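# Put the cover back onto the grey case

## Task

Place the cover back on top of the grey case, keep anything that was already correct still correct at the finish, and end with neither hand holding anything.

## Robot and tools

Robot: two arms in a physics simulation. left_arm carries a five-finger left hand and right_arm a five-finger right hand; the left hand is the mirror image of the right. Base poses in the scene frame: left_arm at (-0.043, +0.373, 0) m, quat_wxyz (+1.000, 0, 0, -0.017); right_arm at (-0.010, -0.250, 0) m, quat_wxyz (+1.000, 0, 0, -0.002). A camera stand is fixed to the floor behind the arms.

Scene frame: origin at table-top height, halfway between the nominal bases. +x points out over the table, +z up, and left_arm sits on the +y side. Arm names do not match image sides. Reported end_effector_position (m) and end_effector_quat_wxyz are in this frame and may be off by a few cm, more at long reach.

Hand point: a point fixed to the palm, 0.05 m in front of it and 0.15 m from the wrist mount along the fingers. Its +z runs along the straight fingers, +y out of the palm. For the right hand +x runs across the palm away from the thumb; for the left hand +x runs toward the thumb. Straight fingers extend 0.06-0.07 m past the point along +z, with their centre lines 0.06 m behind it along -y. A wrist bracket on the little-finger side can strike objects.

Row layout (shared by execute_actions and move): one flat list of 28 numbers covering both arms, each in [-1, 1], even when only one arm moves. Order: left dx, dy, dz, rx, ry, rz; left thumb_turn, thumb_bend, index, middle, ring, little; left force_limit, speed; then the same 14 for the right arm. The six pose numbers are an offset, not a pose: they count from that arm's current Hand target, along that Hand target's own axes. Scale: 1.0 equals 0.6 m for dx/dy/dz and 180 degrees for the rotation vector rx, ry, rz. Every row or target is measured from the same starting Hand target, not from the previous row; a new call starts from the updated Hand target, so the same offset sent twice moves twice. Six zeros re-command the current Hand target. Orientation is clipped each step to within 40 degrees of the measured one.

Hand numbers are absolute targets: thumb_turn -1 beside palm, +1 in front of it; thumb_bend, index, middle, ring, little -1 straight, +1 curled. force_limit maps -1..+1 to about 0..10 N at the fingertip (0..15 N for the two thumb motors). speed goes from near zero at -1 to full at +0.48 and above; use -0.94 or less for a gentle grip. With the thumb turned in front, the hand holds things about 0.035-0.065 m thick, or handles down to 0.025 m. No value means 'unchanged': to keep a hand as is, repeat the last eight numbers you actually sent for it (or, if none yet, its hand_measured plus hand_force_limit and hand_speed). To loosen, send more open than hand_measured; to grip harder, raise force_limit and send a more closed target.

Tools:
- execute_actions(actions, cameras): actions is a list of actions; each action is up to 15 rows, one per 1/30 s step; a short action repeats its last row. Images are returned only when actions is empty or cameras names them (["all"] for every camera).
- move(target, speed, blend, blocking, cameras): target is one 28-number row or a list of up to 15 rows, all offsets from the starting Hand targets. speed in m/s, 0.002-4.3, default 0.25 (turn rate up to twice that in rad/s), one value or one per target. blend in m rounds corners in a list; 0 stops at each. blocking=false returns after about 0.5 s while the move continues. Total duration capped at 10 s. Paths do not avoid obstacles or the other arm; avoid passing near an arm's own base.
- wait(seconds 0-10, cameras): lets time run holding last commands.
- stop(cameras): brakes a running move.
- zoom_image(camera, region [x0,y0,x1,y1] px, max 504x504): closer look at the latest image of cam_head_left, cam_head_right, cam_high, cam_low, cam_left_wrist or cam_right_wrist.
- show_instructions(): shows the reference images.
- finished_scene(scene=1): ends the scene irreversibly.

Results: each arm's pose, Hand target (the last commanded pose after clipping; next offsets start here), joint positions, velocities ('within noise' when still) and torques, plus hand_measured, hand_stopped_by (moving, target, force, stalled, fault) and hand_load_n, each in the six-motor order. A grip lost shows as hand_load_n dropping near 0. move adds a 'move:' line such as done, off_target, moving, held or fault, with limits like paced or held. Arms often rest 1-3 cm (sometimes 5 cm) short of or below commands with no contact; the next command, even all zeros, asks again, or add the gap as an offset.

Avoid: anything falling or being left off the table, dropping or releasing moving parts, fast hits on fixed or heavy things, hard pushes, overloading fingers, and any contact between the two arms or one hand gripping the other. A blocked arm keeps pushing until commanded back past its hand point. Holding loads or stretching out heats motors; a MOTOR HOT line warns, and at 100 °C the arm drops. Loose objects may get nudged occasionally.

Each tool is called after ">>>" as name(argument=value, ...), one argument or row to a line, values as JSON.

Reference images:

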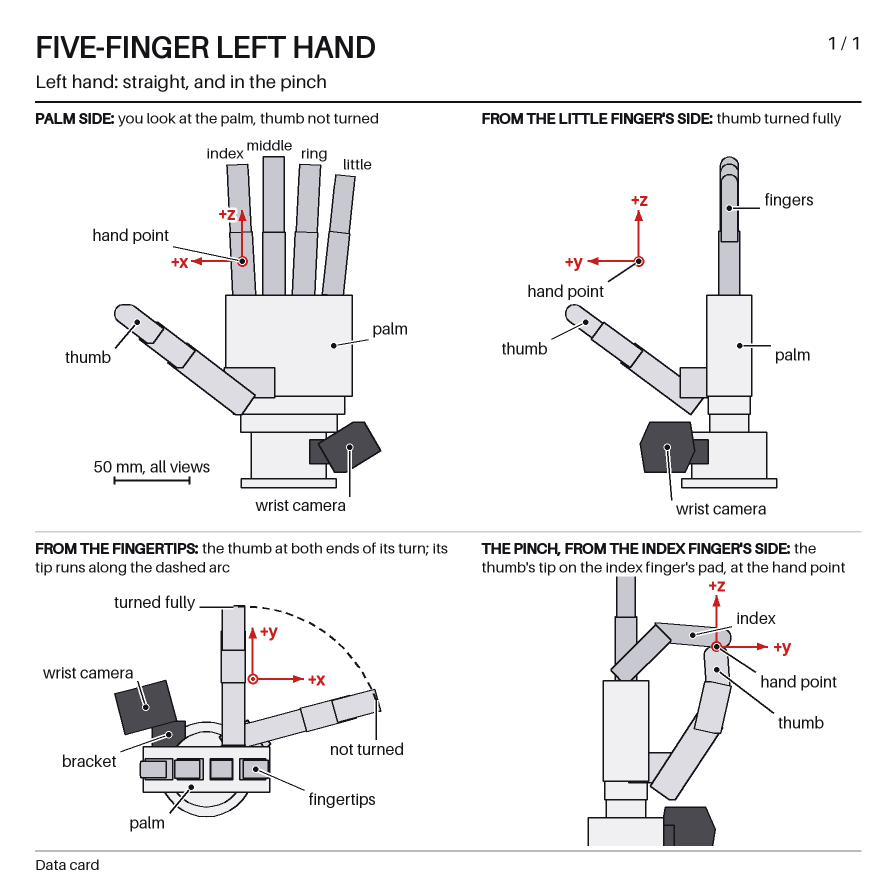

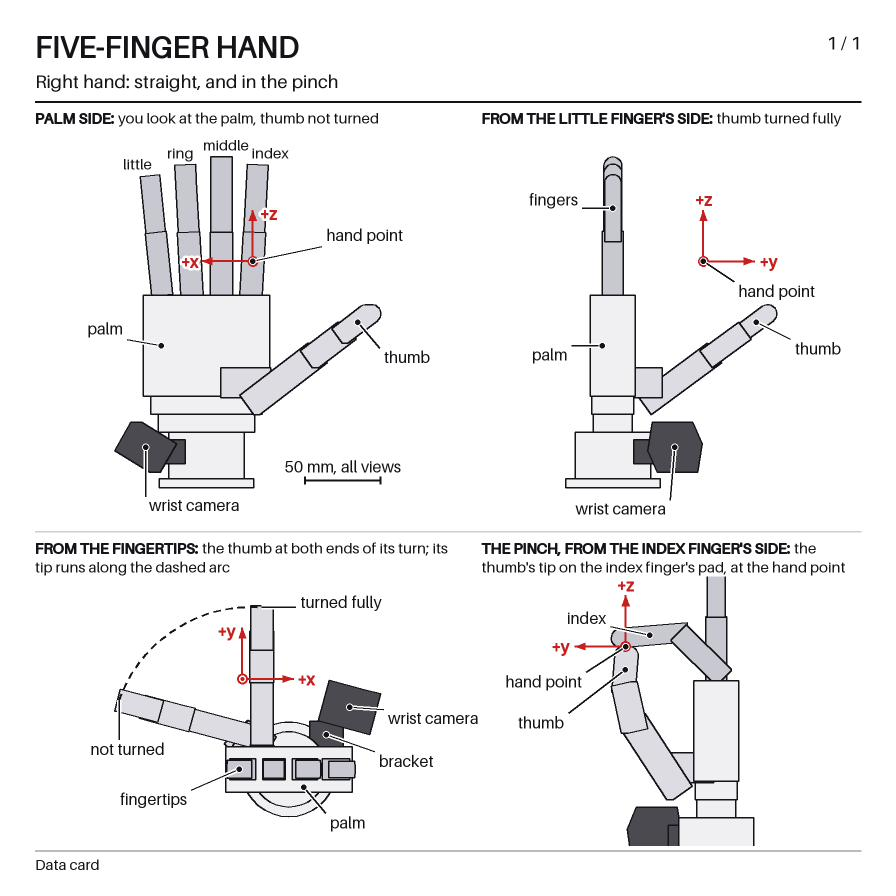

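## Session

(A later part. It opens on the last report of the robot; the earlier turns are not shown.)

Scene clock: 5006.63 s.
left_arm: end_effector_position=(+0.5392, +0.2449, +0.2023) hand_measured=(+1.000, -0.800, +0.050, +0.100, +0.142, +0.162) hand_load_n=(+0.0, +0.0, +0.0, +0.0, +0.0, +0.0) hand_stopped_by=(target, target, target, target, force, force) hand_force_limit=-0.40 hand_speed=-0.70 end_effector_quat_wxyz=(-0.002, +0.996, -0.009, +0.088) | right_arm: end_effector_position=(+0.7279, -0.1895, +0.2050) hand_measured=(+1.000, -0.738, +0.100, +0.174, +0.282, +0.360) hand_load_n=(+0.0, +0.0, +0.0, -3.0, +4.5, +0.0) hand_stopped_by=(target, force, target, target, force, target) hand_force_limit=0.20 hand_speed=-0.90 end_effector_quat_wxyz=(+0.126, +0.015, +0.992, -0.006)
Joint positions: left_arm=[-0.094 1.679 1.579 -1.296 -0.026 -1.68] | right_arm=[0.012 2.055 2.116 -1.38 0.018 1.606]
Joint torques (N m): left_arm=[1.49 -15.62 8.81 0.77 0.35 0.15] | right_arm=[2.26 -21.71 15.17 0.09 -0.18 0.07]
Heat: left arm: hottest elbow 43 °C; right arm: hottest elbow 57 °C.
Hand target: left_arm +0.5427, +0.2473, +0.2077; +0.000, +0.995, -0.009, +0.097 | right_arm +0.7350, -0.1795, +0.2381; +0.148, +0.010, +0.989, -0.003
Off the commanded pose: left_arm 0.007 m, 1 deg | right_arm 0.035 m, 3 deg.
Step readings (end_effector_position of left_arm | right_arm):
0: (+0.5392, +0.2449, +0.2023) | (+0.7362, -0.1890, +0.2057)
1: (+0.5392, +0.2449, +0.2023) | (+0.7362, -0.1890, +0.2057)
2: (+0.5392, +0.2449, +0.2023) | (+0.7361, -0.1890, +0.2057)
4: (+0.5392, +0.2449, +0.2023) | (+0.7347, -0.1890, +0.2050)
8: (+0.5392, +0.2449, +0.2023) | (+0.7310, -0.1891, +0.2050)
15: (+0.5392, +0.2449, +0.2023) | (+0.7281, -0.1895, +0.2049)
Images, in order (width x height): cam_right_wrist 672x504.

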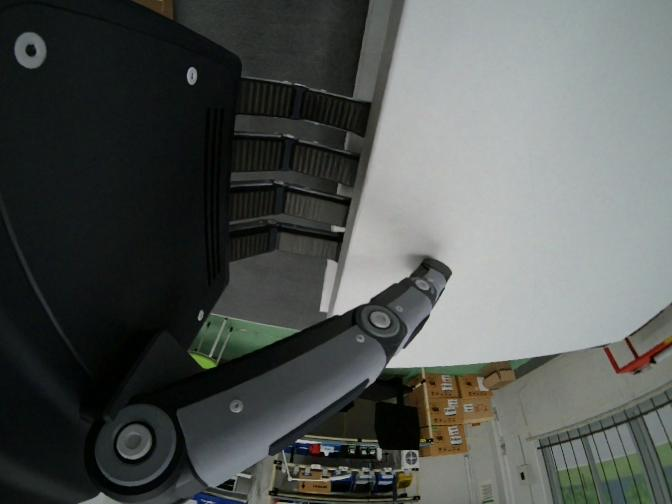

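>>> wait(
  seconds=0,
  cameras=["cam_head_right","cam_high","cam_low"],
)

>>> zoom_image(
  camera="cam_head_right",
  region=[470, 190, 590, 270],
)

>>> zoom_image(
  camera="cam_head_right",
  region=[360, 190, 480, 270],
)

>>> zoom_image(
  camera="cam_high",
  region=[440, 160, 560, 240],
)

Scene clock: 5023.07 s.
left_arm: end_effector_position=(+0.5392, +0.2449, +0.2023) hand_measured=(+1.000, -0.800, +0.050, +0.100, +0.142, +0.162) hand_load_n=(+0.0, +0.0, +0.0, +0.0, +0.5, +0.0) hand_stopped_by=(target, target, target, target, force, force) hand_force_limit=-0.40 hand_speed=-0.70 end_effector_quat_wxyz=(-0.002, +0.996, -0.009, +0.088) | right_arm: end_effector_position=(+0.7279, -0.1895, +0.2050) hand_measured=(+1.000, -0.738, +0.100, +0.174, +0.282, +0.360) hand_load_n=(+0.0, +0.0, +0.0, -3.5, +4.5, +0.0) hand_stopped_by=(target, force, target, target, force, target) hand_force_limit=0.20 hand_speed=-0.90 end_effector_quat_wxyz=(+0.126, +0.015, +0.992, -0.006)
Joint positions: left_arm=[-0.094 1.679 1.579 -1.296 -0.026 -1.68] | right_arm=[0.012 2.055 2.116 -1.38 0.018 1.606]
Joint torques (N m): left_arm=[1.61 -15.56 8.8 0.85 0.35 0.15] | right_arm=[3.02 -21.77 15.15 -0.03 -0.24 0.08]
Heat: left arm: hottest elbow 43 °C; right arm: hottest elbow 58 °C.
Hand target: left_arm +0.5427, +0.2473, +0.2077; +0.000, +0.995, -0.009, +0.097 | right_arm +0.7350, -0.1795, +0.2381; +0.148, +0.010, +0.989, -0.003
Off the commanded pose: left_arm 0.007 m, 1 deg | right_arm 0.035 m, 3 deg.
Images, in order (width x height): cam_head_right 896x504, cam_high 896x504, cam_low 896x504.

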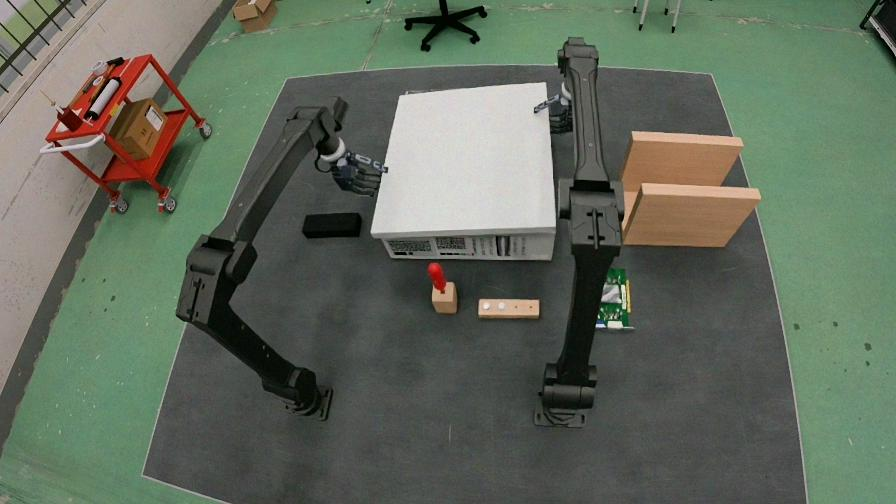

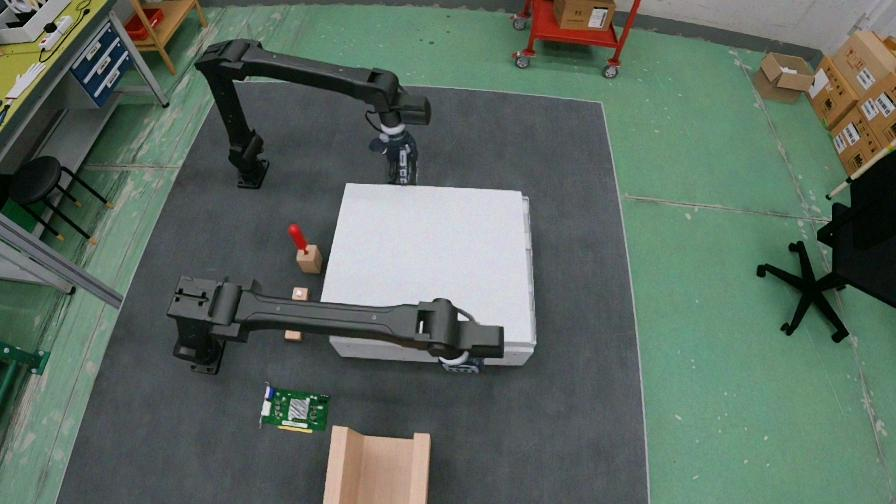

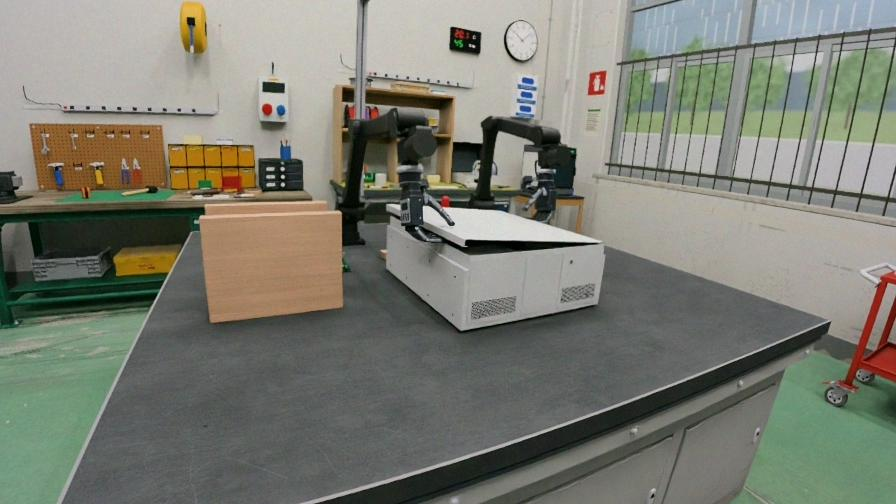

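Scaled by 4.200.

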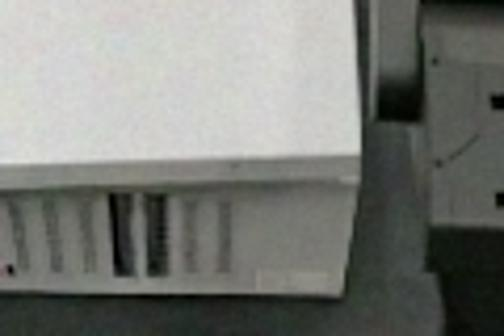

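Scaled by 4.200.

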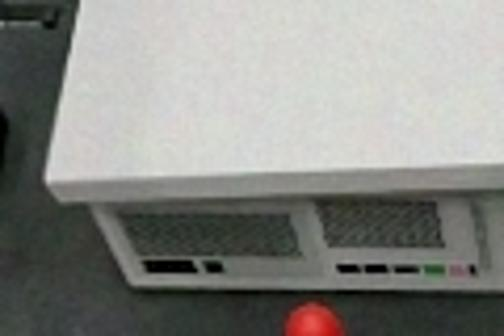

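Scaled by 4.200.

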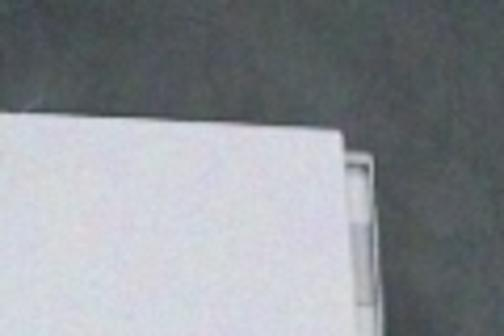

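>>> execute_actions(
  actions=[
    [[0,0,0,0,0,0,1,-0.80,0.05,0.1,0.165,0.22,-0.4,-0.7,0,0,0,0,0,0,1,-0.5,0.1,0.175,0.285,0.36,0.0,-0.9]],
  ],
)

Scene clock: 5038.47 s.
left_arm: end_effector_position=(+0.5392, +0.2449, +0.2023) hand_measured=(+1.000, -0.800, +0.050, +0.100, +0.142, +0.162) hand_load_n=(+0.0, -0.5, +0.0, +0.0, +0.0, +0.0) hand_stopped_by=(target, target, target, target, force, force) hand_force_limit=-0.40 hand_speed=-0.70 end_effector_quat_wxyz=(-0.002, +0.996, -0.009, +0.088) | right_arm: end_effector_position=(+0.7279, -0.1895, +0.2049) hand_measured=(+1.000, -0.628, +0.100, +0.174, +0.280, +0.360) hand_load_n=(+1.5, +7.5, +0.0, -3.0, +9.5, +0.0) hand_stopped_by=(target, force, target, target, force, target) hand_force_limit=0.00 hand_speed=-0.90 end_effector_quat_wxyz=(+0.126, +0.015, +0.992, -0.006)
Joint positions: left_arm=[-0.094 1.679 1.579 -1.296 -0.026 -1.68] | right_arm=[0.012 2.055 2.116 -1.38 0.018 1.606]
Joint torques (N m): left_arm=[1.61 -15.38 8.77 0.85 0.34 0.16] | right_arm=[1.38 -22.12 15.02 -0.24 -0.28 0.03]
Heat: left arm: hottest elbow 43 °C; right arm: hottest elbow 60 °C.
Hand target: left_arm +0.5427, +0.2473, +0.2077; +0.000, +0.995, -0.009, +0.097 | right_arm +0.7350, -0.1795, +0.2381; +0.148, +0.010, +0.989, -0.003
Off the commanded pose: left_arm 0.007 m, 1 deg | right_arm 0.035 m, 3 deg.
Step readings (end_effector_position of left_arm | right_arm):
0: (+0.5392, +0.2449, +0.2023) | (+0.7279, -0.1895, +0.2050)
1: (+0.5392, +0.2449, +0.2023) | (+0.7279, -0.1895, +0.2050)
2: (+0.5392, +0.2449, +0.2023) | (+0.7279, -0.1895, +0.2050)
4: (+0.5392, +0.2449, +0.2023) | (+0.7279, -0.1895, +0.2050)
8: (+0.5392, +0.2449, +0.2023) | (+0.7279, -0.1895, +0.2050)
15: (+0.5392, +0.2449, +0.2023) | (+0.7279, -0.1895, +0.2050)

>>> execute_actions(
  actions=[
    [[0,0,0,0,0,0,1,-0.80,0.05,0.1,0.165,0.22,-0.4,-0.7,-0.0097,0,-0.0319,0,0,0,1,-0.5,0.1,0.175,0.285,0.36,0.0,-0.9]],
  ],
)

Scene clock: 5042.33 s.
left_arm: end_effector_position=(+0.5392, +0.2451, +0.2023) hand_measured=(+1.000, -0.800, +0.050, +0.100, +0.142, +0.162) hand_load_n=(+0.0, +0.0, +0.0, +0.0, +0.0, +0.0) hand_stopped_by=(target, target, target, target, force, force) hand_force_limit=-0.40 hand_speed=-0.70 end_effector_quat_wxyz=(-0.003, +0.996, -0.008, +0.088) | right_arm: end_effector_position=(+0.7191, -0.1900, +0.2121) hand_measured=(+1.000, -0.628, +0.100, +0.174, +0.280, +0.360) hand_load_n=(+1.5, +7.5, +0.0, +0.0, +10.5, +0.5) hand_stopped_by=(target, force, target, target, force, target) hand_force_limit=0.00 hand_speed=-0.90 end_effector_quat_wxyz=(+0.108, +0.015, +0.994, -0.008)
Joint positions: left_arm=[-0.094 1.679 1.579 -1.296 -0.026 -1.68] | right_arm=[0.012 2.059 2.151 -1.447 0.02 1.606]
Joint torques (N m): left_arm=[1.38 -15.62 8.77 0.83 0.36 0.15] | right_arm=[2.02 -22.18 17.11 0.16 -0.29 0.07]
Heat: left arm: hottest elbow 43 °C; right arm: hottest elbow 60 °C.
Hand target: left_arm +0.5427, +0.2472, +0.2077; +0.000, +0.995, -0.009, +0.097 | right_arm +0.7349, -0.1795, +0.2582; +0.148, +0.010, +0.989, -0.003
Off the commanded pose: left_arm 0.007 m, 1 deg | right_arm 0.050 m, 5 deg.
Step readings (end_effector_position of left_arm | right_arm):
0: (+0.5392, +0.2449, +0.2023) | (+0.7279, -0.1895, +0.2049)
1: (+0.5392, +0.2449, +0.2023) | (+0.7278, -0.1895, +0.2051)
2: (+0.5392, +0.2449, +0.2023) | (+0.7273, -0.1895, +0.2061)
4: (+0.5392, +0.2449, +0.2023) | (+0.7238, -0.1898, +0.2065)
8: (+0.5392, +0.2451, +0.2023) | (+0.7199, -0.1900, +0.2091)
15: (+0.5392, +0.2451, +0.2023) | (+0.7192, -0.1900, +0.2138)

>>> execute_actions(
  actions=[
    [[0,0,0,0,0,0,1,-0.80,0.05,0.1,0.165,0.22,-0.4,-0.7,-0.0159,-0.0167,0.0049,0,0,0,1,-0.5,0.1,0.175,0.285,0.36,0.0,-0.9]],
  ],
)

>>> execute_actions(
  actions=[
    [[0,0,0,0,0,0,1,-0.80,0.05,0.1,0.165,0.22,-0.4,-0.7,0,-0.0133,0,0,0,0,1,-0.5,0.1,0.175,0.285,0.36,0.0,-0.9]],
  ],
)

Scene clock: 5048.17 s.
left_arm: end_effector_position=(+0.5392, +0.2451, +0.2023) hand_measured=(+1.000, -0.800, +0.050, +0.100, +0.142, +0.162) hand_load_n=(-0.5, +0.0, +0.0, +0.0, +0.0, +0.0) hand_stopped_by=(target, target, target, target, force, force) hand_force_limit=-0.40 hand_speed=-0.70 end_effector_quat_wxyz=(-0.003, +0.996, -0.008, +0.088) | right_arm: end_effector_position=(+0.7268, -0.1886, +0.2110) hand_measured=(+1.000, -0.628, +0.100, +0.174, +0.280, +0.360) hand_load_n=(+0.0, +8.5, +0.0, +0.0, +10.5, +0.5) hand_stopped_by=(target, force, target, target, force, target) hand_force_limit=0.00 hand_speed=-0.90 end_effector_quat_wxyz=(+0.105, +0.010, +0.994, -0.006)
Joint positions: left_arm=[-0.094 1.679 1.579 -1.296 -0.026 -1.68] | right_arm=[0.012 2.095 2.209 -1.475 0.015 1.597]
Joint torques (N m): left_arm=[1.32 -15.68 8.85 0.87 0.36 0.15] | right_arm=[1.73 -21.66 17.37 0.47 -0.23 0.02]
Heat: left arm: hottest elbow 43 °C; right arm: hottest elbow 61 °C.
Hand target: left_arm +0.5427, +0.2472, +0.2077; +0.000, +0.995, -0.009, +0.097 | right_arm +0.7447, -0.1897, +0.2583; +0.148, +0.009, +0.989, -0.003
Off the commanded pose: left_arm 0.007 m, 1 deg | right_arm 0.051 m, 5 deg.
Step readings (end_effector_position of left_arm | right_arm):
0: (+0.5392, +0.2451, +0.2023) | (+0.7191, -0.1900, +0.2121)
1: (+0.5392, +0.2451, +0.2023) | (+0.7193, -0.1900, +0.2120)
2: (+0.5392, +0.2451, +0.2023) | (+0.7193, -0.1899, +0.2123)
4: (+0.5392, +0.2451, +0.2023) | (+0.7208, -0.1895, +0.2129)
8: (+0.5392, +0.2451, +0.2023) | (+0.7250, -0.1891, +0.2129)
15: (+0.5392, +0.2451, +0.2023) | (+0.7267, -0.1888, +0.2095)

Scene clock: 5048.87 s.
left_arm: end_effector_position=(+0.5392, +0.2451, +0.2023) hand_measured=(+1.000, -0.800, +0.050, +0.100, +0.142, +0.162) hand_load_n=(+0.0, +0.0, +0.0, +0.0, +0.0, +0.0) hand_stopped_by=(target, target, target, target, force, force) hand_force_limit=-0.40 hand_speed=-0.70 end_effector_quat_wxyz=(-0.003, +0.996, -0.008, +0.088) | right_arm: end_effector_position=(+0.7267, -0.1892, +0.2110) hand_measured=(+1.000, -0.628, +0.100, +0.174, +0.280, +0.360) hand_load_n=(+1.0, +8.5, +0.0, +0.0, +10.5, +0.5) hand_stopped_by=(target, force, target, target, force, target) hand_force_limit=0.00 hand_speed=-0.90 end_effector_quat_wxyz=(+0.105, +0.009, +0.994, -0.005)
Joint positions: left_arm=[-0.094 1.679 1.579 -1.296 -0.026 -1.68] | right_arm=[0.01 2.095 2.209 -1.475 0.013 1.593]
Joint torques (N m): left_arm=[1.44 -15.62 8.83 0.83 0.36 0.15] | right_arm=[0.26 -21.66 17.5 0.38 -0.33 -0.12]
Heat: left arm: hottest elbow 43 °C; right arm: hottest elbow 61 °C.
Hand target: left_arm +0.5427, +0.2472, +0.2077; +0.000, +0.995, -0.009, +0.097 | right_arm +0.7445, -0.1976, +0.2583; +0.148, +0.009, +0.989, -0.003
Off the commanded pose: left_arm 0.007 m, 1 deg | right_arm 0.051 m, 5 deg.
Step readings (end_effector_position of left_arm | right_arm):
0: (+0.5392, +0.2451, +0.2023) | (+0.7268, -0.1886, +0.2110)
1: (+0.5392, +0.2451, +0.2023) | (+0.7268, -0.1886, +0.2110)
2: (+0.5392, +0.2451, +0.2023) | (+0.7268, -0.1886, +0.2110)
4: (+0.5392, +0.2451, +0.2023) | (+0.7267, -0.1885, +0.2110)
8: (+0.5392, +0.2451, +0.2023) | (+0.7267, -0.1891, +0.2110)
15: (+0.5392, +0.2451, +0.2023) | (+0.7267, -0.1892, +0.2110)

>>> execute_actions(
  actions=[
    [[0,0,0,0,0,0,1,-0.80,0.05,0.1,0.165,0.22,-0.4,-0.7,0,-0.0133,0,0,0,0,1,-0.5,0.1,0.175,0.285,0.36,0.0,-0.9]],
  ],
)

>>> execute_actions(
  actions=[
    [[0,0,0,0,0,0,1,-0.80,0.05,0.1,0.165,0.22,-0.4,-0.7,0,-0.0133,0,0,0,0,1,-0.5,0.1,0.175,0.285,0.36,0.0,-0.9]],
  ],
  cameras=["cam_head_right"],
)

>>> zoom_image(
  camera="cam_head_right",
  region=[470, 190, 590, 270],
)

>>> zoom_image(
  camera="cam_head_right",
  region=[360, 190, 480, 270],
)

Scene clock: 5055.47 s.
left_arm: end_effector_position=(+0.5392, +0.2451, +0.2023) hand_measured=(+1.000, -0.800, +0.050, +0.100, +0.142, +0.162) hand_load_n=(+0.0, +0.0, +0.0, +0.0, +0.0, +0.0) hand_stopped_by=(target, target, target, target, force, force) hand_force_limit=-0.40 hand_speed=-0.70 end_effector_quat_wxyz=(-0.003, +0.996, -0.008, +0.088) | right_arm: end_effector_position=(+0.7260, -0.1894, +0.2113) hand_measured=(+1.000, -0.628, +0.100, +0.174, +0.280, +0.360) hand_load_n=(+2.0, +7.5, +0.0, +0.0, +10.0, +0.5) hand_stopped_by=(target, force, target, target, force, target) hand_force_limit=0.00 hand_speed=-0.90 end_effector_quat_wxyz=(+0.105, +0.004, +0.995, -0.002)
Joint positions: left_arm=[-0.094 1.679 1.579 -1.296 -0.026 -1.68] | right_arm=[0.007 2.095 2.209 -1.475 0.006 1.581]
Joint torques (N m): left_arm=[1.67 -15.44 8.84 0.8 0.36 0.16] | right_arm=[-0.26 -22.07 17.33 0.27 -0.14 -0.06]
Heat: left arm: hottest elbow 43 °C; right arm: hottest elbow 63 °C.
Hand target: left_arm +0.5427, +0.2472, +0.2077; +0.000, +0.995, -0.009, +0.097 | right_arm +0.7444, -0.2054, +0.2584; +0.148, +0.009, +0.989, -0.003
Off the commanded pose: left_arm 0.007 m, 1 deg | right_arm 0.053 m, 5 deg.
Step readings (end_effector_position of left_arm | right_arm):
0: (+0.5392, +0.2451, +0.2023) | (+0.7267, -0.1892, +0.2110)
1: (+0.5392, +0.2451, +0.2023) | (+0.7267, -0.1892, +0.2110)
2: (+0.5392, +0.2451, +0.2023) | (+0.7266, -0.1893, +0.2111)
4: (+0.5392, +0.2451, +0.2023) | (+0.7265, -0.1895, +0.2112)
8: (+0.5392, +0.2451, +0.2023) | (+0.7262, -0.1894, +0.2113)
15: (+0.5392, +0.2451, +0.2023) | (+0.7260, -0.1895, +0.2113)

Scene clock: 5056.17 s.
left_arm: end_effector_position=(+0.5392, +0.2451, +0.2023) hand_measured=(+1.000, -0.800, +0.050, +0.100, +0.142, +0.162) hand_load_n=(+0.0, +0.0, +0.0, +0.0, +0.0, +0.0) hand_stopped_by=(target, target, target, target, force, force) hand_force_limit=-0.40 hand_speed=-0.70 end_effector_quat_wxyz=(-0.003, +0.996, -0.008, +0.088) | right_arm: end_effector_position=(+0.7251, -0.1917, +0.2113) hand_measured=(+1.000, -0.628, +0.100, +0.174, +0.280, +0.360) hand_load_n=(+3.0, +6.5, +0.0, +0.0, +9.5, +0.0) hand_stopped_by=(target, force, target, target, force, target) hand_force_limit=0.00 hand_speed=-0.90 end_effector_quat_wxyz=(+0.104, +0.000, +0.995, +0.000)
Joint positions: left_arm=[-0.094 1.679 1.579 -1.296 -0.026 -1.68] | right_arm=[0.002 2.095 2.209 -1.476 0 1.569]
Joint torques (N m): left_arm=[1.49 -15.56 8.85 0.85 0.35 0.15] | right_arm=[-0.5 -22.65 17.35 0.65 -0.03 -0.04]
Heat: left arm: hottest elbow 43 °C; right arm: hottest elbow 64 °C.
Hand target: left_arm +0.5427, +0.2472, +0.2077; +0.000, +0.995, -0.009, +0.097 | right_arm +0.7442, -0.2134, +0.2584; +0.148, +0.009, +0.989, -0.003
Off the commanded pose: left_arm 0.007 m, 1 deg | right_arm 0.055 m, 5 deg.
Step readings (end_effector_position of left_arm | right_arm):
0: (+0.5392, +0.2451, +0.2023) | (+0.7260, -0.1894, +0.2113)
1: (+0.5392, +0.2451, +0.2023) | (+0.7260, -0.1897, +0.2113)
2: (+0.5392, +0.2451, +0.2023) | (+0.7260, -0.1896, +0.2113)
4: (+0.5392, +0.2451, +0.2023) | (+0.7259, -0.1901, +0.2114)
8: (+0.5392, +0.2451, +0.2023) | (+0.7254, -0.1911, +0.2114)
15: (+0.5392, +0.2451, +0.2023) | (+0.7251, -0.1918, +0.2113)
Images, in order (width x height): cam_head_right 896x504.

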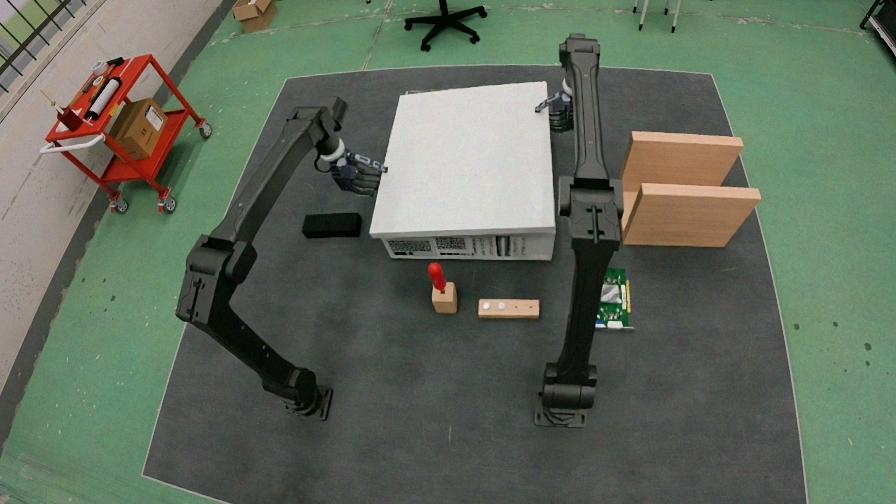

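Scaled by 4.200.

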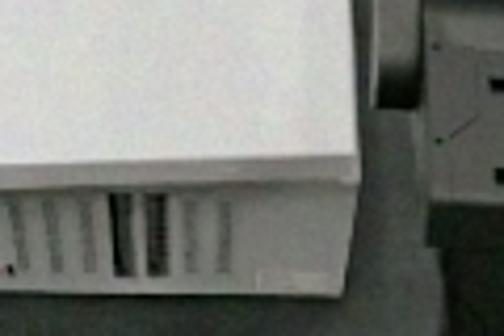

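Scaled by 4.200.

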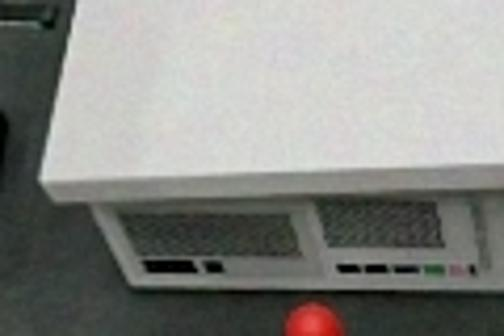

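>>> move(
  target=[-0.174,-0.0219,-0.004,0,0,0,1,-0.80,0.05,0.1,0.165,0.22,-0.4,-0.7,0.0058,0,0.0191,0,0,0,1,-0.5,0.1,0.175,0.285,0.36,0.0,-0.9],
  speed=0.15,
  cameras=["cam_left_wrist","cam_head_right"],
)

Scene clock: 5085.87 s.
left_arm: end_effector_position=(+0.4418, +0.2581, +0.1948) hand_measured=(+1.000, -0.800, +0.050, +0.100, +0.142, +0.162) hand_load_n=(+0.0, +0.0, +0.0, +0.0, +0.0, +0.5) hand_stopped_by=(target, target, target, target, force, force) hand_force_limit=-0.40 hand_speed=-0.70 end_effector_quat_wxyz=(-0.001, +0.995, -0.008, +0.096) | right_arm: end_effector_position=(+0.7252, -0.1919, +0.2114) hand_measured=(+1.000, -0.628, +0.100, +0.174, +0.280, +0.360) hand_load_n=(+3.0, +6.0, +0.0, +0.0, +9.5, +0.0) hand_stopped_by=(target, force, target, target, force, target) hand_force_limit=0.00 hand_speed=-0.90 end_effector_quat_wxyz=(+0.104, -0.002, +0.995, +0.000)
Joint positions: left_arm=[-0.093 1.417 1.252 -1.214 -0.025 -1.679] | right_arm=[0.002 2.095 2.209 -1.475 -0.001 1.566]
Joint torques (N m): left_arm=[1.9 -10.64 7.17 1.05 0.37 0.2] | right_arm=[-0.67 -22.59 14.17 1.59 0.01 -0.04]
Heat: left arm: hottest elbow 43 °C; right arm: hottest elbow 70 °C.
Hand target: left_arm +0.4401, +0.2623, +0.1900; +0.000, +0.995, -0.009, +0.097 | right_arm +0.7442, -0.2136, +0.2464; +0.148, +0.010, +0.989, -0.003
Off the commanded pose: left_arm 0.007 m, 0 deg | right_arm 0.045 m, 5 deg.
move: off_target (right_arm)
Images, in order (width x height): cam_head_right 896x504, cam_left_wrist 672x504.

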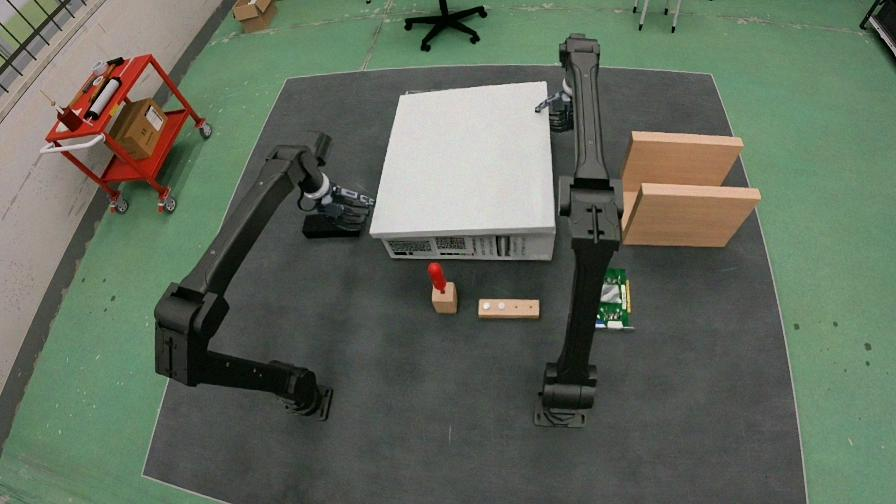

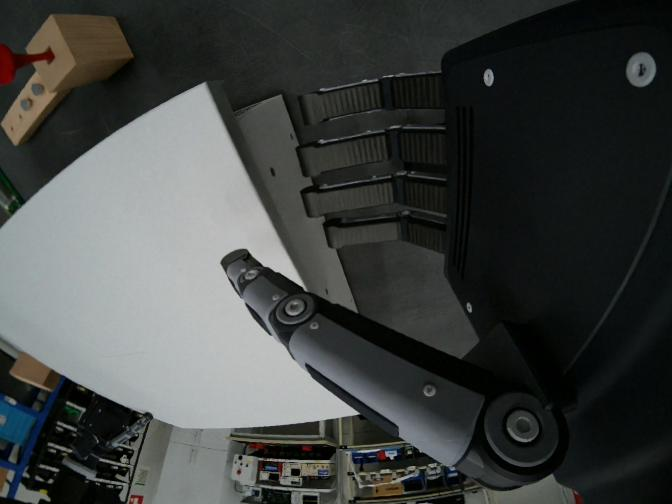

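>>> execute_actions(
  actions=[
    [[0,0.037,0,0,0,0,1,-0.80,0.05,0.1,0.165,0.22,-0.4,-0.7,0.0049,0,0.0159,0,0,0,1,-0.5,0.1,0.175,0.285,0.36,0.0,-0.9]],
  ],
  cameras=["cam_left_wrist"],
)

Scene clock: 5095.77 s.
left_arm: end_effector_position=(+0.4392, +0.2418, +0.1950) hand_measured=(+1.000, -0.800, +0.050, +0.100, +0.142, +0.162) hand_load_n=(+0.0, +0.0, +0.0, +0.0, +0.5, +0.0) hand_stopped_by=(target, target, target, target, force, force) hand_force_limit=-0.40 hand_speed=-0.70 end_effector_quat_wxyz=(+0.000, +0.995, -0.012, +0.097) | right_arm: end_effector_position=(+0.7313, -0.1917, +0.2136) hand_measured=(+1.000, -0.628, +0.100, +0.174, +0.280, +0.360) hand_load_n=(+2.5, +5.0, +0.0, +0.0, +7.5, +0.0) hand_stopped_by=(target, force, target, target, force, target) hand_force_limit=0.00 hand_speed=-0.90 end_effector_quat_wxyz=(+0.117, -0.003, +0.993, +0.000)
Joint positions: left_arm=[-0.129 1.417 1.252 -1.214 -0.028 -1.708] | right_arm=[0.002 2.095 2.209 -1.451 -0.001 1.563]
Joint torques (N m): left_arm=[0.73 -9.93 7.73 1.06 0.09 -0.01] | right_arm=[-0.38 -22.07 11.62 1.52 -0.03 -0.01]
Heat: left arm: hottest elbow 42 °C; right arm: hottest elbow 70 °C.
Hand target: left_arm +0.4397, +0.2401, +0.1899; -0.001, +0.995, -0.009, +0.097 | right_arm +0.7442, -0.2137, +0.2364; +0.148, +0.009, +0.989, -0.003
Off the commanded pose: left_arm 0.005 m, 0 deg | right_arm 0.034 m, 4 deg.
Step readings (end_effector_position of left_arm | right_arm):
0: (+0.4418, +0.2581, +0.1948) | (+0.7252, -0.1919, +0.2114)
1: (+0.4418, +0.2581, +0.1948) | (+0.7253, -0.1919, +0.2115)
2: (+0.4418, +0.2579, +0.1948) | (+0.7257, -0.1918, +0.2116)
4: (+0.4417, +0.2567, +0.1948) | (+0.7276, -0.1918, +0.2123)
8: (+0.4401, +0.2478, +0.1949) | (+0.7307, -0.1917, +0.2134)
15: (+0.4390, +0.2416, +0.1950) | (+0.7314, -0.1917, +0.2136)
Images, in order (width x height): cam_left_wrist 672x504.

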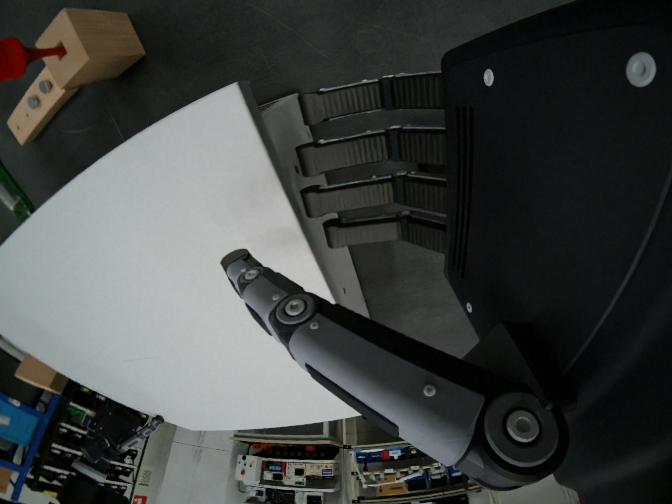

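>>> execute_actions(
  actions=[
    [[0,0.02,0,0,0,0,1,-0.80,0.05,0.1,0.165,0.22,-0.4,-0.7,0,0,0,0,0,0,1,-0.5,0.1,0.175,0.285,0.36,0.0,-0.9]],
  ],
  cameras=["cam_left_wrist","cam_head_right"],
)

>>> zoom_image(
  camera="cam_head_right",
  region=[360, 190, 480, 270],
)

Scene clock: 5105.60 s.
left_arm: end_effector_position=(+0.4386, +0.2347, +0.1949) hand_measured=(+1.000, -0.800, +0.050, +0.100, +0.142, +0.162) hand_load_n=(+0.0, +0.0, +0.0, +0.0, +0.0, +0.0) hand_stopped_by=(target, target, target, target, force, force) hand_force_limit=-0.40 hand_speed=-0.70 end_effector_quat_wxyz=(-0.002, +0.995, -0.007, +0.097) | right_arm: end_effector_position=(+0.7327, -0.1937, +0.2140) hand_measured=(+1.000, -0.628, +0.100, +0.174, +0.280, +0.360) hand_load_n=(+2.0, +5.0, +0.0, +0.0, +7.5, +0.0) hand_stopped_by=(target, force, target, target, force, target) hand_force_limit=0.00 hand_speed=-0.90 end_effector_quat_wxyz=(+0.119, -0.002, +0.993, +0.000)
Joint positions: left_arm=[-0.149 1.417 1.252 -1.214 -0.038 -1.737] | right_arm=[-0.001 2.095 2.209 -1.446 -0.001 1.563]
Joint torques (N m): left_arm=[0.09 -9.52 8.17 0.9 0.27 -0.03] | right_arm=[-0.67 -22.07 11.99 1.46 -0.06 -0.01]
Heat: left arm: hottest elbow 41 °C; right arm: hottest elbow 69 °C.
Hand target: left_arm +0.4395, +0.2281, +0.1899; +0.000, +0.995, -0.009, +0.097 | right_arm +0.7442, -0.2136, +0.2364; +0.148, +0.009, +0.989, -0.003
Off the commanded pose: left_arm 0.008 m, 0 deg | right_arm 0.032 m, 4 deg.
Step readings (end_effector_position of left_arm | right_arm):
0: (+0.4392, +0.2418, +0.1950) | (+0.7313, -0.1917, +0.2136)
1: (+0.4392, +0.2418, +0.1950) | (+0.7313, -0.1917, +0.2136)
2: (+0.4392, +0.2415, +0.1950) | (+0.7313, -0.1917, +0.2136)
4: (+0.4392, +0.2405, +0.1949) | (+0.7313, -0.1917, +0.2136)
8: (+0.4385, +0.2363, +0.1947) | (+0.7320, -0.1920, +0.2138)
15: (+0.4385, +0.2347, +0.1948) | (+0.7327, -0.1937, +0.2140)
Images, in order (width x height): cam_head_right 896x504, cam_left_wrist 672x504.

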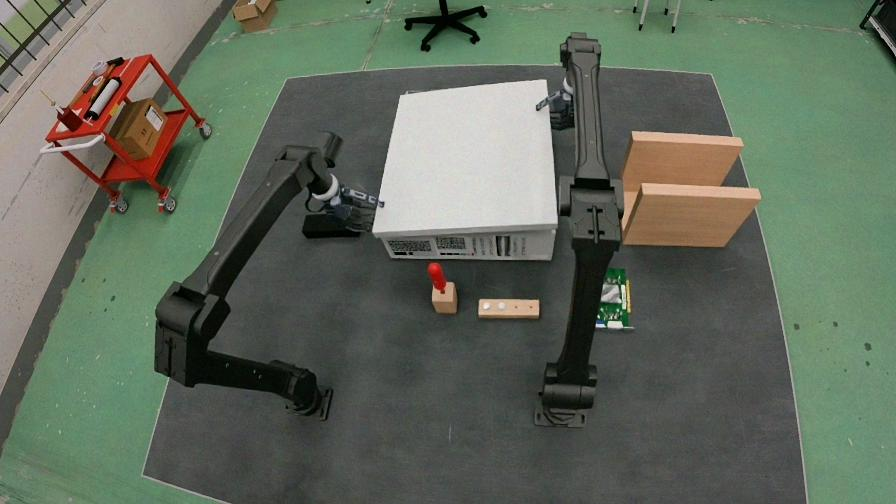

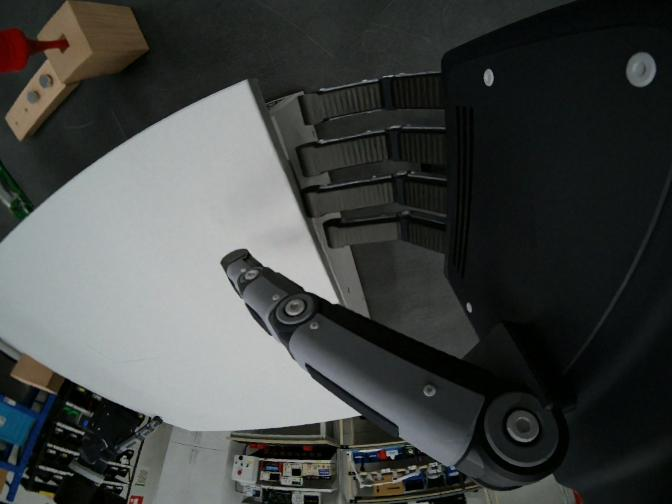

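Scaled by 4.200.

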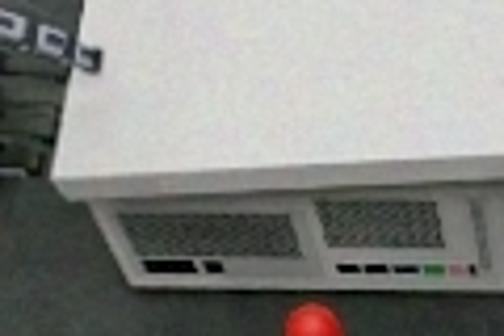

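>>> execute_actions(
  actions=[
    [[0,0.015,0,0,0,0,1,-0.80,0.05,0.1,0.165,0.22,-0.4,-0.7,0,0,0,0,0,0,1,-0.5,0.1,0.175,0.285,0.36,0.0,-0.9]],
  ],
  cameras=["cam_left_wrist","cam_head_right"],
)

>>> zoom_image(
  camera="cam_head_right",
  region=[360, 190, 480, 270],
)

>>> zoom_image(
  camera="cam_head_right",
  region=[470, 190, 590, 270],
)

Scene clock: 5112.93 s.
left_arm: end_effector_position=(+0.4386, +0.2316, +0.1947) hand_measured=(+1.000, -0.800, +0.050, +0.100, +0.142, +0.162) hand_load_n=(+0.0, +0.0, +0.0, -0.5, +0.0, +0.0) hand_stopped_by=(target, target, target, target, force, force) hand_force_limit=-0.40 hand_speed=-0.70 end_effector_quat_wxyz=(-0.005, +0.995, -0.002, +0.098) | right_arm: end_effector_position=(+0.7335, -0.1956, +0.2143) hand_measured=(+1.000, -0.628, +0.100, +0.174, +0.280, +0.360) hand_load_n=(+2.0, +5.0, +0.0, +0.0, +7.5, +0.0) hand_stopped_by=(target, force, target, target, force, target) hand_force_limit=0.00 hand_speed=-0.90 end_effector_quat_wxyz=(+0.120, -0.001, +0.993, +0.000)
Joint positions: left_arm=[-0.161 1.417 1.252 -1.214 -0.047 -1.757] | right_arm=[-0.004 2.095 2.209 -1.443 -0.001 1.562]
Joint torques (N m): left_arm=[-0.91 -9.29 8.42 0.9 0.47 0] | right_arm=[-0.56 -22.83 11.88 1.69 -0.05 -0.01]
Heat: left arm: hottest elbow 41 °C; right arm: hottest elbow 68 °C.
Hand target: left_arm +0.4393, +0.2190, +0.1898; +0.000, +0.995, -0.009, +0.097 | right_arm +0.7442, -0.2135, +0.2365; +0.148, +0.009, +0.989, -0.003
Off the commanded pose: left_arm 0.013 m, 1 deg | right_arm 0.030 m, 3 deg.
Step readings (end_effector_position of left_arm | right_arm):
0: (+0.4386, +0.2348, +0.1949) | (+0.7327, -0.1937, +0.2140)
1: (+0.4386, +0.2346, +0.1949) | (+0.7327, -0.1937, +0.2140)
2: (+0.4386, +0.2344, +0.1949) | (+0.7327, -0.1937, +0.2140)
4: (+0.4386, +0.2340, +0.1947) | (+0.7328, -0.1937, +0.2141)
8: (+0.4384, +0.2317, +0.1947) | (+0.7336, -0.1955, +0.2143)
15: (+0.4386, +0.2316, +0.1947) | (+0.7335, -0.1956, +0.2143)
Images, in order (width x height): cam_head_right 896x504, cam_left_wrist 672x504.

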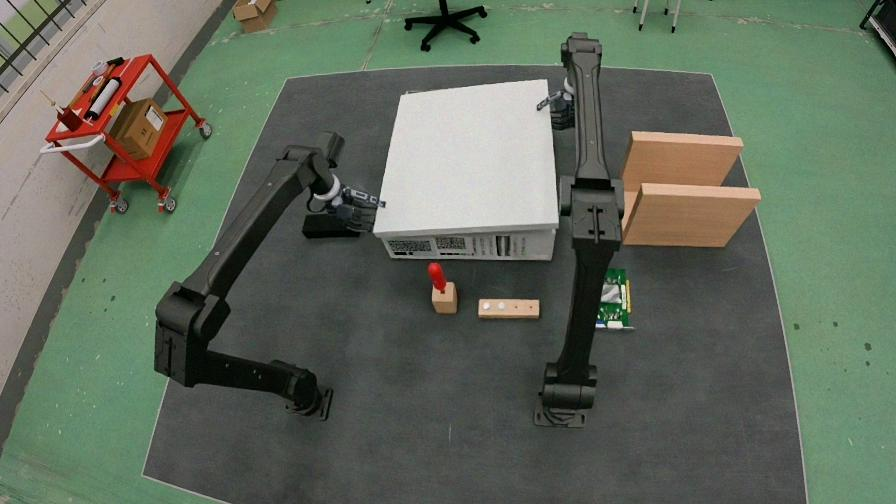

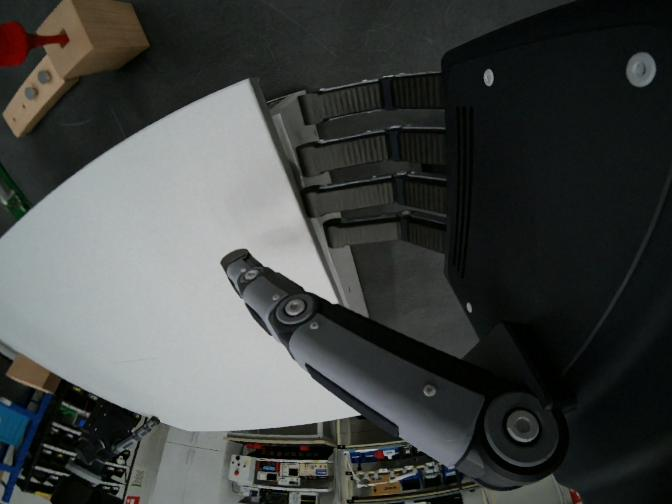

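Scaled by 4.200.

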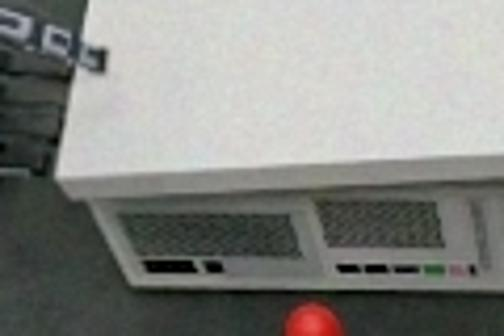

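Scaled by 4.200.

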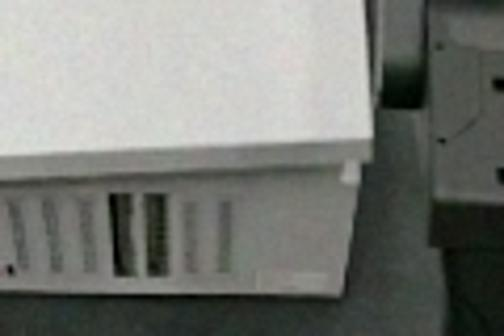

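>>> execute_actions(
  actions=[
    [[0,0.015,0,0,0,0,1,-0.80,0.05,0.1,0.165,0.22,-0.4,-0.7,0,0,0,0,0,0,1,-0.5,0.1,0.175,0.285,0.36,0.0,-0.9]],
  ],
)

>>> execute_actions(
  actions=[
    [[0,0.01,0,0,0,0,1,-0.80,0.05,0.1,0.165,0.22,-0.4,-0.7,0,0,0,0,0,0,1,-0.5,0.1,0.175,0.285,0.36,0.0,-0.9]],
  ],
  cameras=["cam_left_wrist","cam_head_right","cam_high"],
)

>>> zoom_image(
  camera="cam_head_right",
  region=[360, 190, 480, 270],
)

>>> zoom_image(
  camera="cam_head_right",
  region=[470, 190, 590, 270],
)

Scene clock: 5121.27 s.
left_arm: end_effector_position=(+0.4390, +0.2308, +0.1943) hand_measured=(+1.000, -0.800, +0.050, +0.100, +0.142, +0.162) hand_load_n=(+0.0, -0.5, +0.0, -1.5, +0.0, +0.0) hand_stopped_by=(target, target, target, target, force, force) hand_force_limit=-0.40 hand_speed=-0.70 end_effector_quat_wxyz=(-0.010, +0.995, +0.002, +0.100) | right_arm: end_effector_position=(+0.7335, -0.1956, +0.2143) hand_measured=(+1.000, -0.628, +0.100, +0.174, +0.280, +0.360) hand_load_n=(+2.0, +4.5, +0.0, +0.0, +7.0, +0.0) hand_stopped_by=(target, force, target, target, force, target) hand_force_limit=0.00 hand_speed=-0.90 end_effector_quat_wxyz=(+0.120, -0.001, +0.993, +0.000)
Joint positions: left_arm=[-0.169 1.417 1.252 -1.214 -0.06 -1.772] | right_arm=[-0.004 2.095 2.209 -1.443 -0.001 1.562]
Joint torques (N m): left_arm=[-1.55 -8.82 8.8 0.88 0.84 -0.06] | right_arm=[-0.44 -22.12 11.9 1.42 -0.07 0.05]
Heat: left arm: hottest elbow 41 °C; right arm: hottest elbow 68 °C.
Hand target: left_arm +0.4392, +0.2101, +0.1898; +0.000, +0.995, -0.009, +0.097 | right_arm +0.7442, -0.2135, +0.2365; +0.148, +0.009, +0.989, -0.003
Off the commanded pose: left_arm 0.021 m, 2 deg | right_arm 0.030 m, 3 deg.
Step readings (end_effector_position of left_arm | right_arm):
0: (+0.4386, +0.2316, +0.1947) | (+0.7335, -0.1956, +0.2143)
1: (+0.4387, +0.2316, +0.1947) | (+0.7335, -0.1956, +0.2143)
2: (+0.4387, +0.2315, +0.1947) | (+0.7335, -0.1956, +0.2143)
4: (+0.4387, +0.2311, +0.1945) | (+0.7335, -0.1956, +0.2143)
8: (+0.4389, +0.2308, +0.1943) | (+0.7335, -0.1956, +0.2143)
15: (+0.4390, +0.2308, +0.1943) | (+0.7335, -0.1956, +0.2143)

Scene clock: 5121.97 s.
left_arm: end_effector_position=(+0.4393, +0.2304, +0.1941) hand_measured=(+1.000, -0.800, +0.050, +0.100, +0.142, +0.162) hand_load_n=(+0.0, -0.5, +0.0, -1.5, +0.0, +0.0) hand_stopped_by=(target, target, target, target, force, force) hand_force_limit=-0.40 hand_speed=-0.70 end_effector_quat_wxyz=(-0.014, +0.995, +0.005, +0.101) | right_arm: end_effector_position=(+0.7335, -0.1956, +0.2143) hand_measured=(+1.000, -0.628, +0.100, +0.174, +0.280, +0.360) hand_load_n=(+2.0, +5.0, +0.0, +0.0, +7.5, +0.0) hand_stopped_by=(target, force, target, target, force, target) hand_force_limit=0.00 hand_speed=-0.90 end_effector_quat_wxyz=(+0.120, -0.001, +0.993, +0.000)
Joint positions: left_arm=[-0.174 1.417 1.252 -1.214 -0.069 -1.782] | right_arm=[-0.004 2.095 2.209 -1.443 -0.001 1.562]
Joint torques (N m): left_arm=[-2.32 -8.35 9.06 0.81 1.09 -0.1] | right_arm=[0.21 -22.3 12.07 1.68 0 0.07]
Heat: left arm: hottest elbow 41 °C; right arm: hottest elbow 68 °C.
Hand target: left_arm +0.4391, +0.2041, +0.1898; +0.000, +0.995, -0.009, +0.097 | right_arm +0.7442, -0.2135, +0.2365; +0.148, +0.009, +0.989, -0.003
Off the commanded pose: left_arm 0.027 m, 2 deg | right_arm 0.030 m, 3 deg.
Step readings (end_effector_position of left_arm | right_arm):
0: (+0.4390, +0.2308, +0.1943) | (+0.7335, -0.1956, +0.2143)
1: (+0.4390, +0.2309, +0.1943) | (+0.7335, -0.1956, +0.2143)
2: (+0.4390, +0.2306, +0.1943) | (+0.7335, -0.1956, +0.2143)
4: (+0.4390, +0.2305, +0.1942) | (+0.7335, -0.1956, +0.2143)
8: (+0.4392, +0.2302, +0.1941) | (+0.7335, -0.1956, +0.2143)
15: (+0.4393, +0.2304, +0.1941) | (+0.7335, -0.1956, +0.2143)
Images, in order (width x height): cam_head_right 896x504, cam_high 896x504, cam_left_wrist 672x504.

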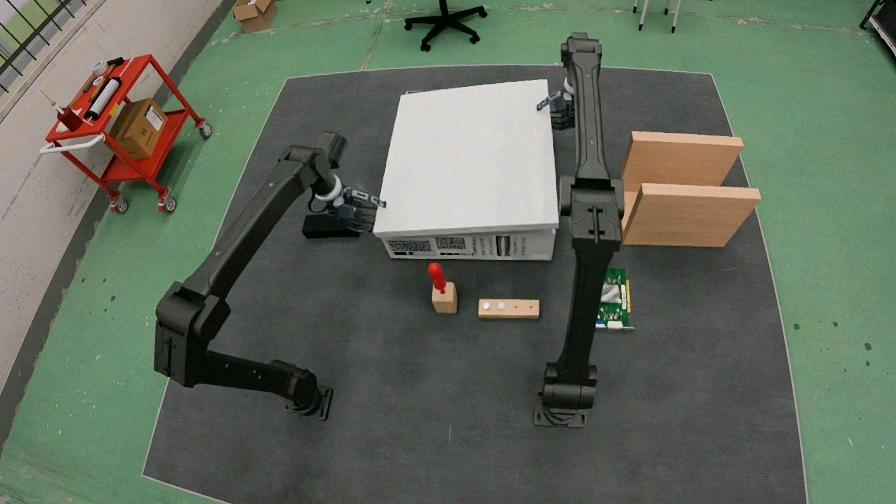

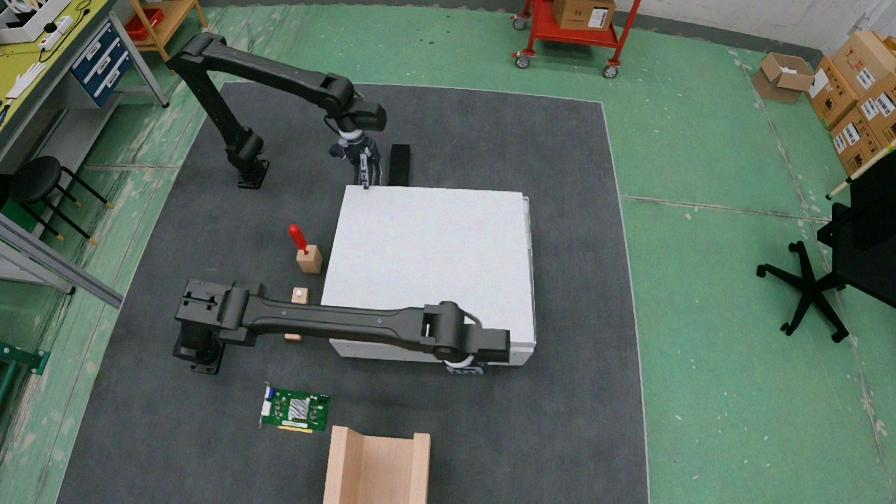

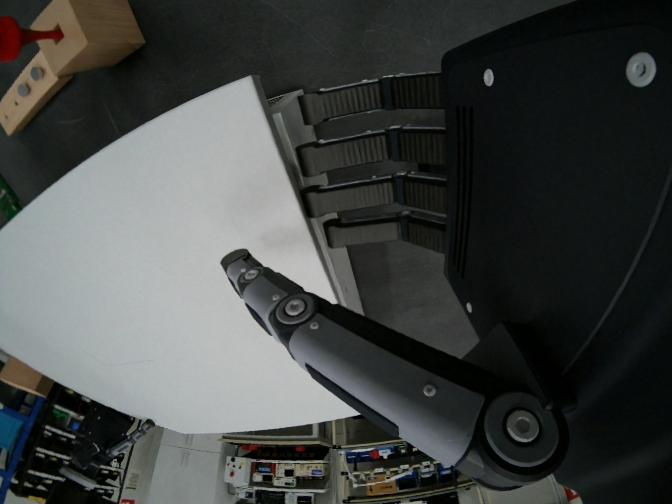

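Scaled by 4.200.

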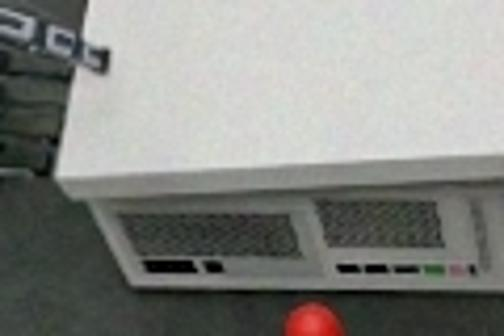

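Scaled by 4.200.

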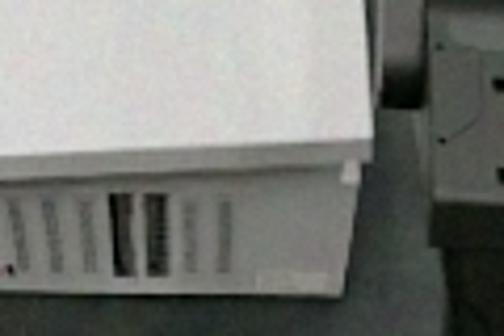

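>>> execute_actions(
  actions=[
    [[0,0,0,0,0,0,1,-0.80,0.05,0.1,0.165,0.22,-0.4,-0.7,0,0.0133,0,0,0,0,1,-0.5,0.1,0.175,0.285,0.36,0.0,-0.9]],
    [[0,0,0,0,0,0,1,-0.80,0.05,0.1,0.165,0.22,-0.4,-0.7,0,0,0,0,0,0,1,-0.76,0.1,0.175,0.285,0.36,0.0,-0.9]],
  ],
)

Scene clock: 5140.43 s.
left_arm: end_effector_position=(+0.4393, +0.2302, +0.1941) hand_measured=(+1.000, -0.800, +0.050, +0.100, +0.142, +0.162) hand_load_n=(+0.0, +0.0, +0.0, -1.0, +0.0, +0.0) hand_stopped_by=(target, target, target, target, force, force) hand_force_limit=-0.40 hand_speed=-0.70 end_effector_quat_wxyz=(-0.014, +0.995, +0.005, +0.101) | right_arm: end_effector_position=(+0.7336, -0.1960, +0.2139) hand_measured=(+1.000, -0.760, +0.100, +0.174, +0.280, +0.360) hand_load_n=(+0.0, +0.0, +0.5, +0.0, +4.5, +0.0) hand_stopped_by=(target, target, target, target, force, target) hand_force_limit=0.00 hand_speed=-0.90 end_effector_quat_wxyz=(+0.120, -0.001, +0.993, -0.001)
Joint positions: left_arm=[-0.174 1.417 1.252 -1.214 -0.069 -1.783] | right_arm=[-0.004 2.096 2.209 -1.443 0.001 1.562]
Joint torques (N m): left_arm=[-2.32 -8.35 9.02 0.77 1.1 -0.08] | right_arm=[0.62 -22.71 12.18 1.55 -0.04 0.11]
Heat: left arm: hottest elbow 41 °C; right arm: hottest elbow 66 °C.
Hand target: left_arm +0.4390, +0.2040, +0.1898; +0.000, +0.995, -0.009, +0.097 | right_arm +0.7444, -0.2055, +0.2362; +0.148, +0.009, +0.989, -0.003
Off the commanded pose: left_arm 0.026 m, 2 deg | right_arm 0.027 m, 3 deg.
Step readings (end_effector_position of left_arm | right_arm):
0: (+0.4393, +0.2304, +0.1941) | (+0.7335, -0.1956, +0.2143)
1: (+0.4393, +0.2304, +0.1941) | (+0.7335, -0.1956, +0.2143)
2: (+0.4393, +0.2304, +0.1941) | (+0.7335, -0.1956, +0.2143)
4: (+0.4393, +0.2304, +0.1941) | (+0.7335, -0.1956, +0.2143)
8: (+0.4393, +0.2304, +0.1941) | (+0.7335, -0.1956, +0.2143)
15: (+0.4393, +0.2304, +0.1941) | (+0.7335, -0.1956, +0.2143)
16: (+0.4393, +0.2304, +0.1941) | (+0.7335, -0.1956, +0.2143)
17: (+0.4393, +0.2304, +0.1941) | (+0.7335, -0.1956, +0.2143)
19: (+0.4393, +0.2304, +0.1941) | (+0.7335, -0.1956, +0.2143)
23: (+0.4393, +0.2302, +0.1941) | (+0.7335, -0.1959, +0.2142)
30: (+0.4393, +0.2302, +0.1941) | (+0.7336, -0.1960, +0.2139)


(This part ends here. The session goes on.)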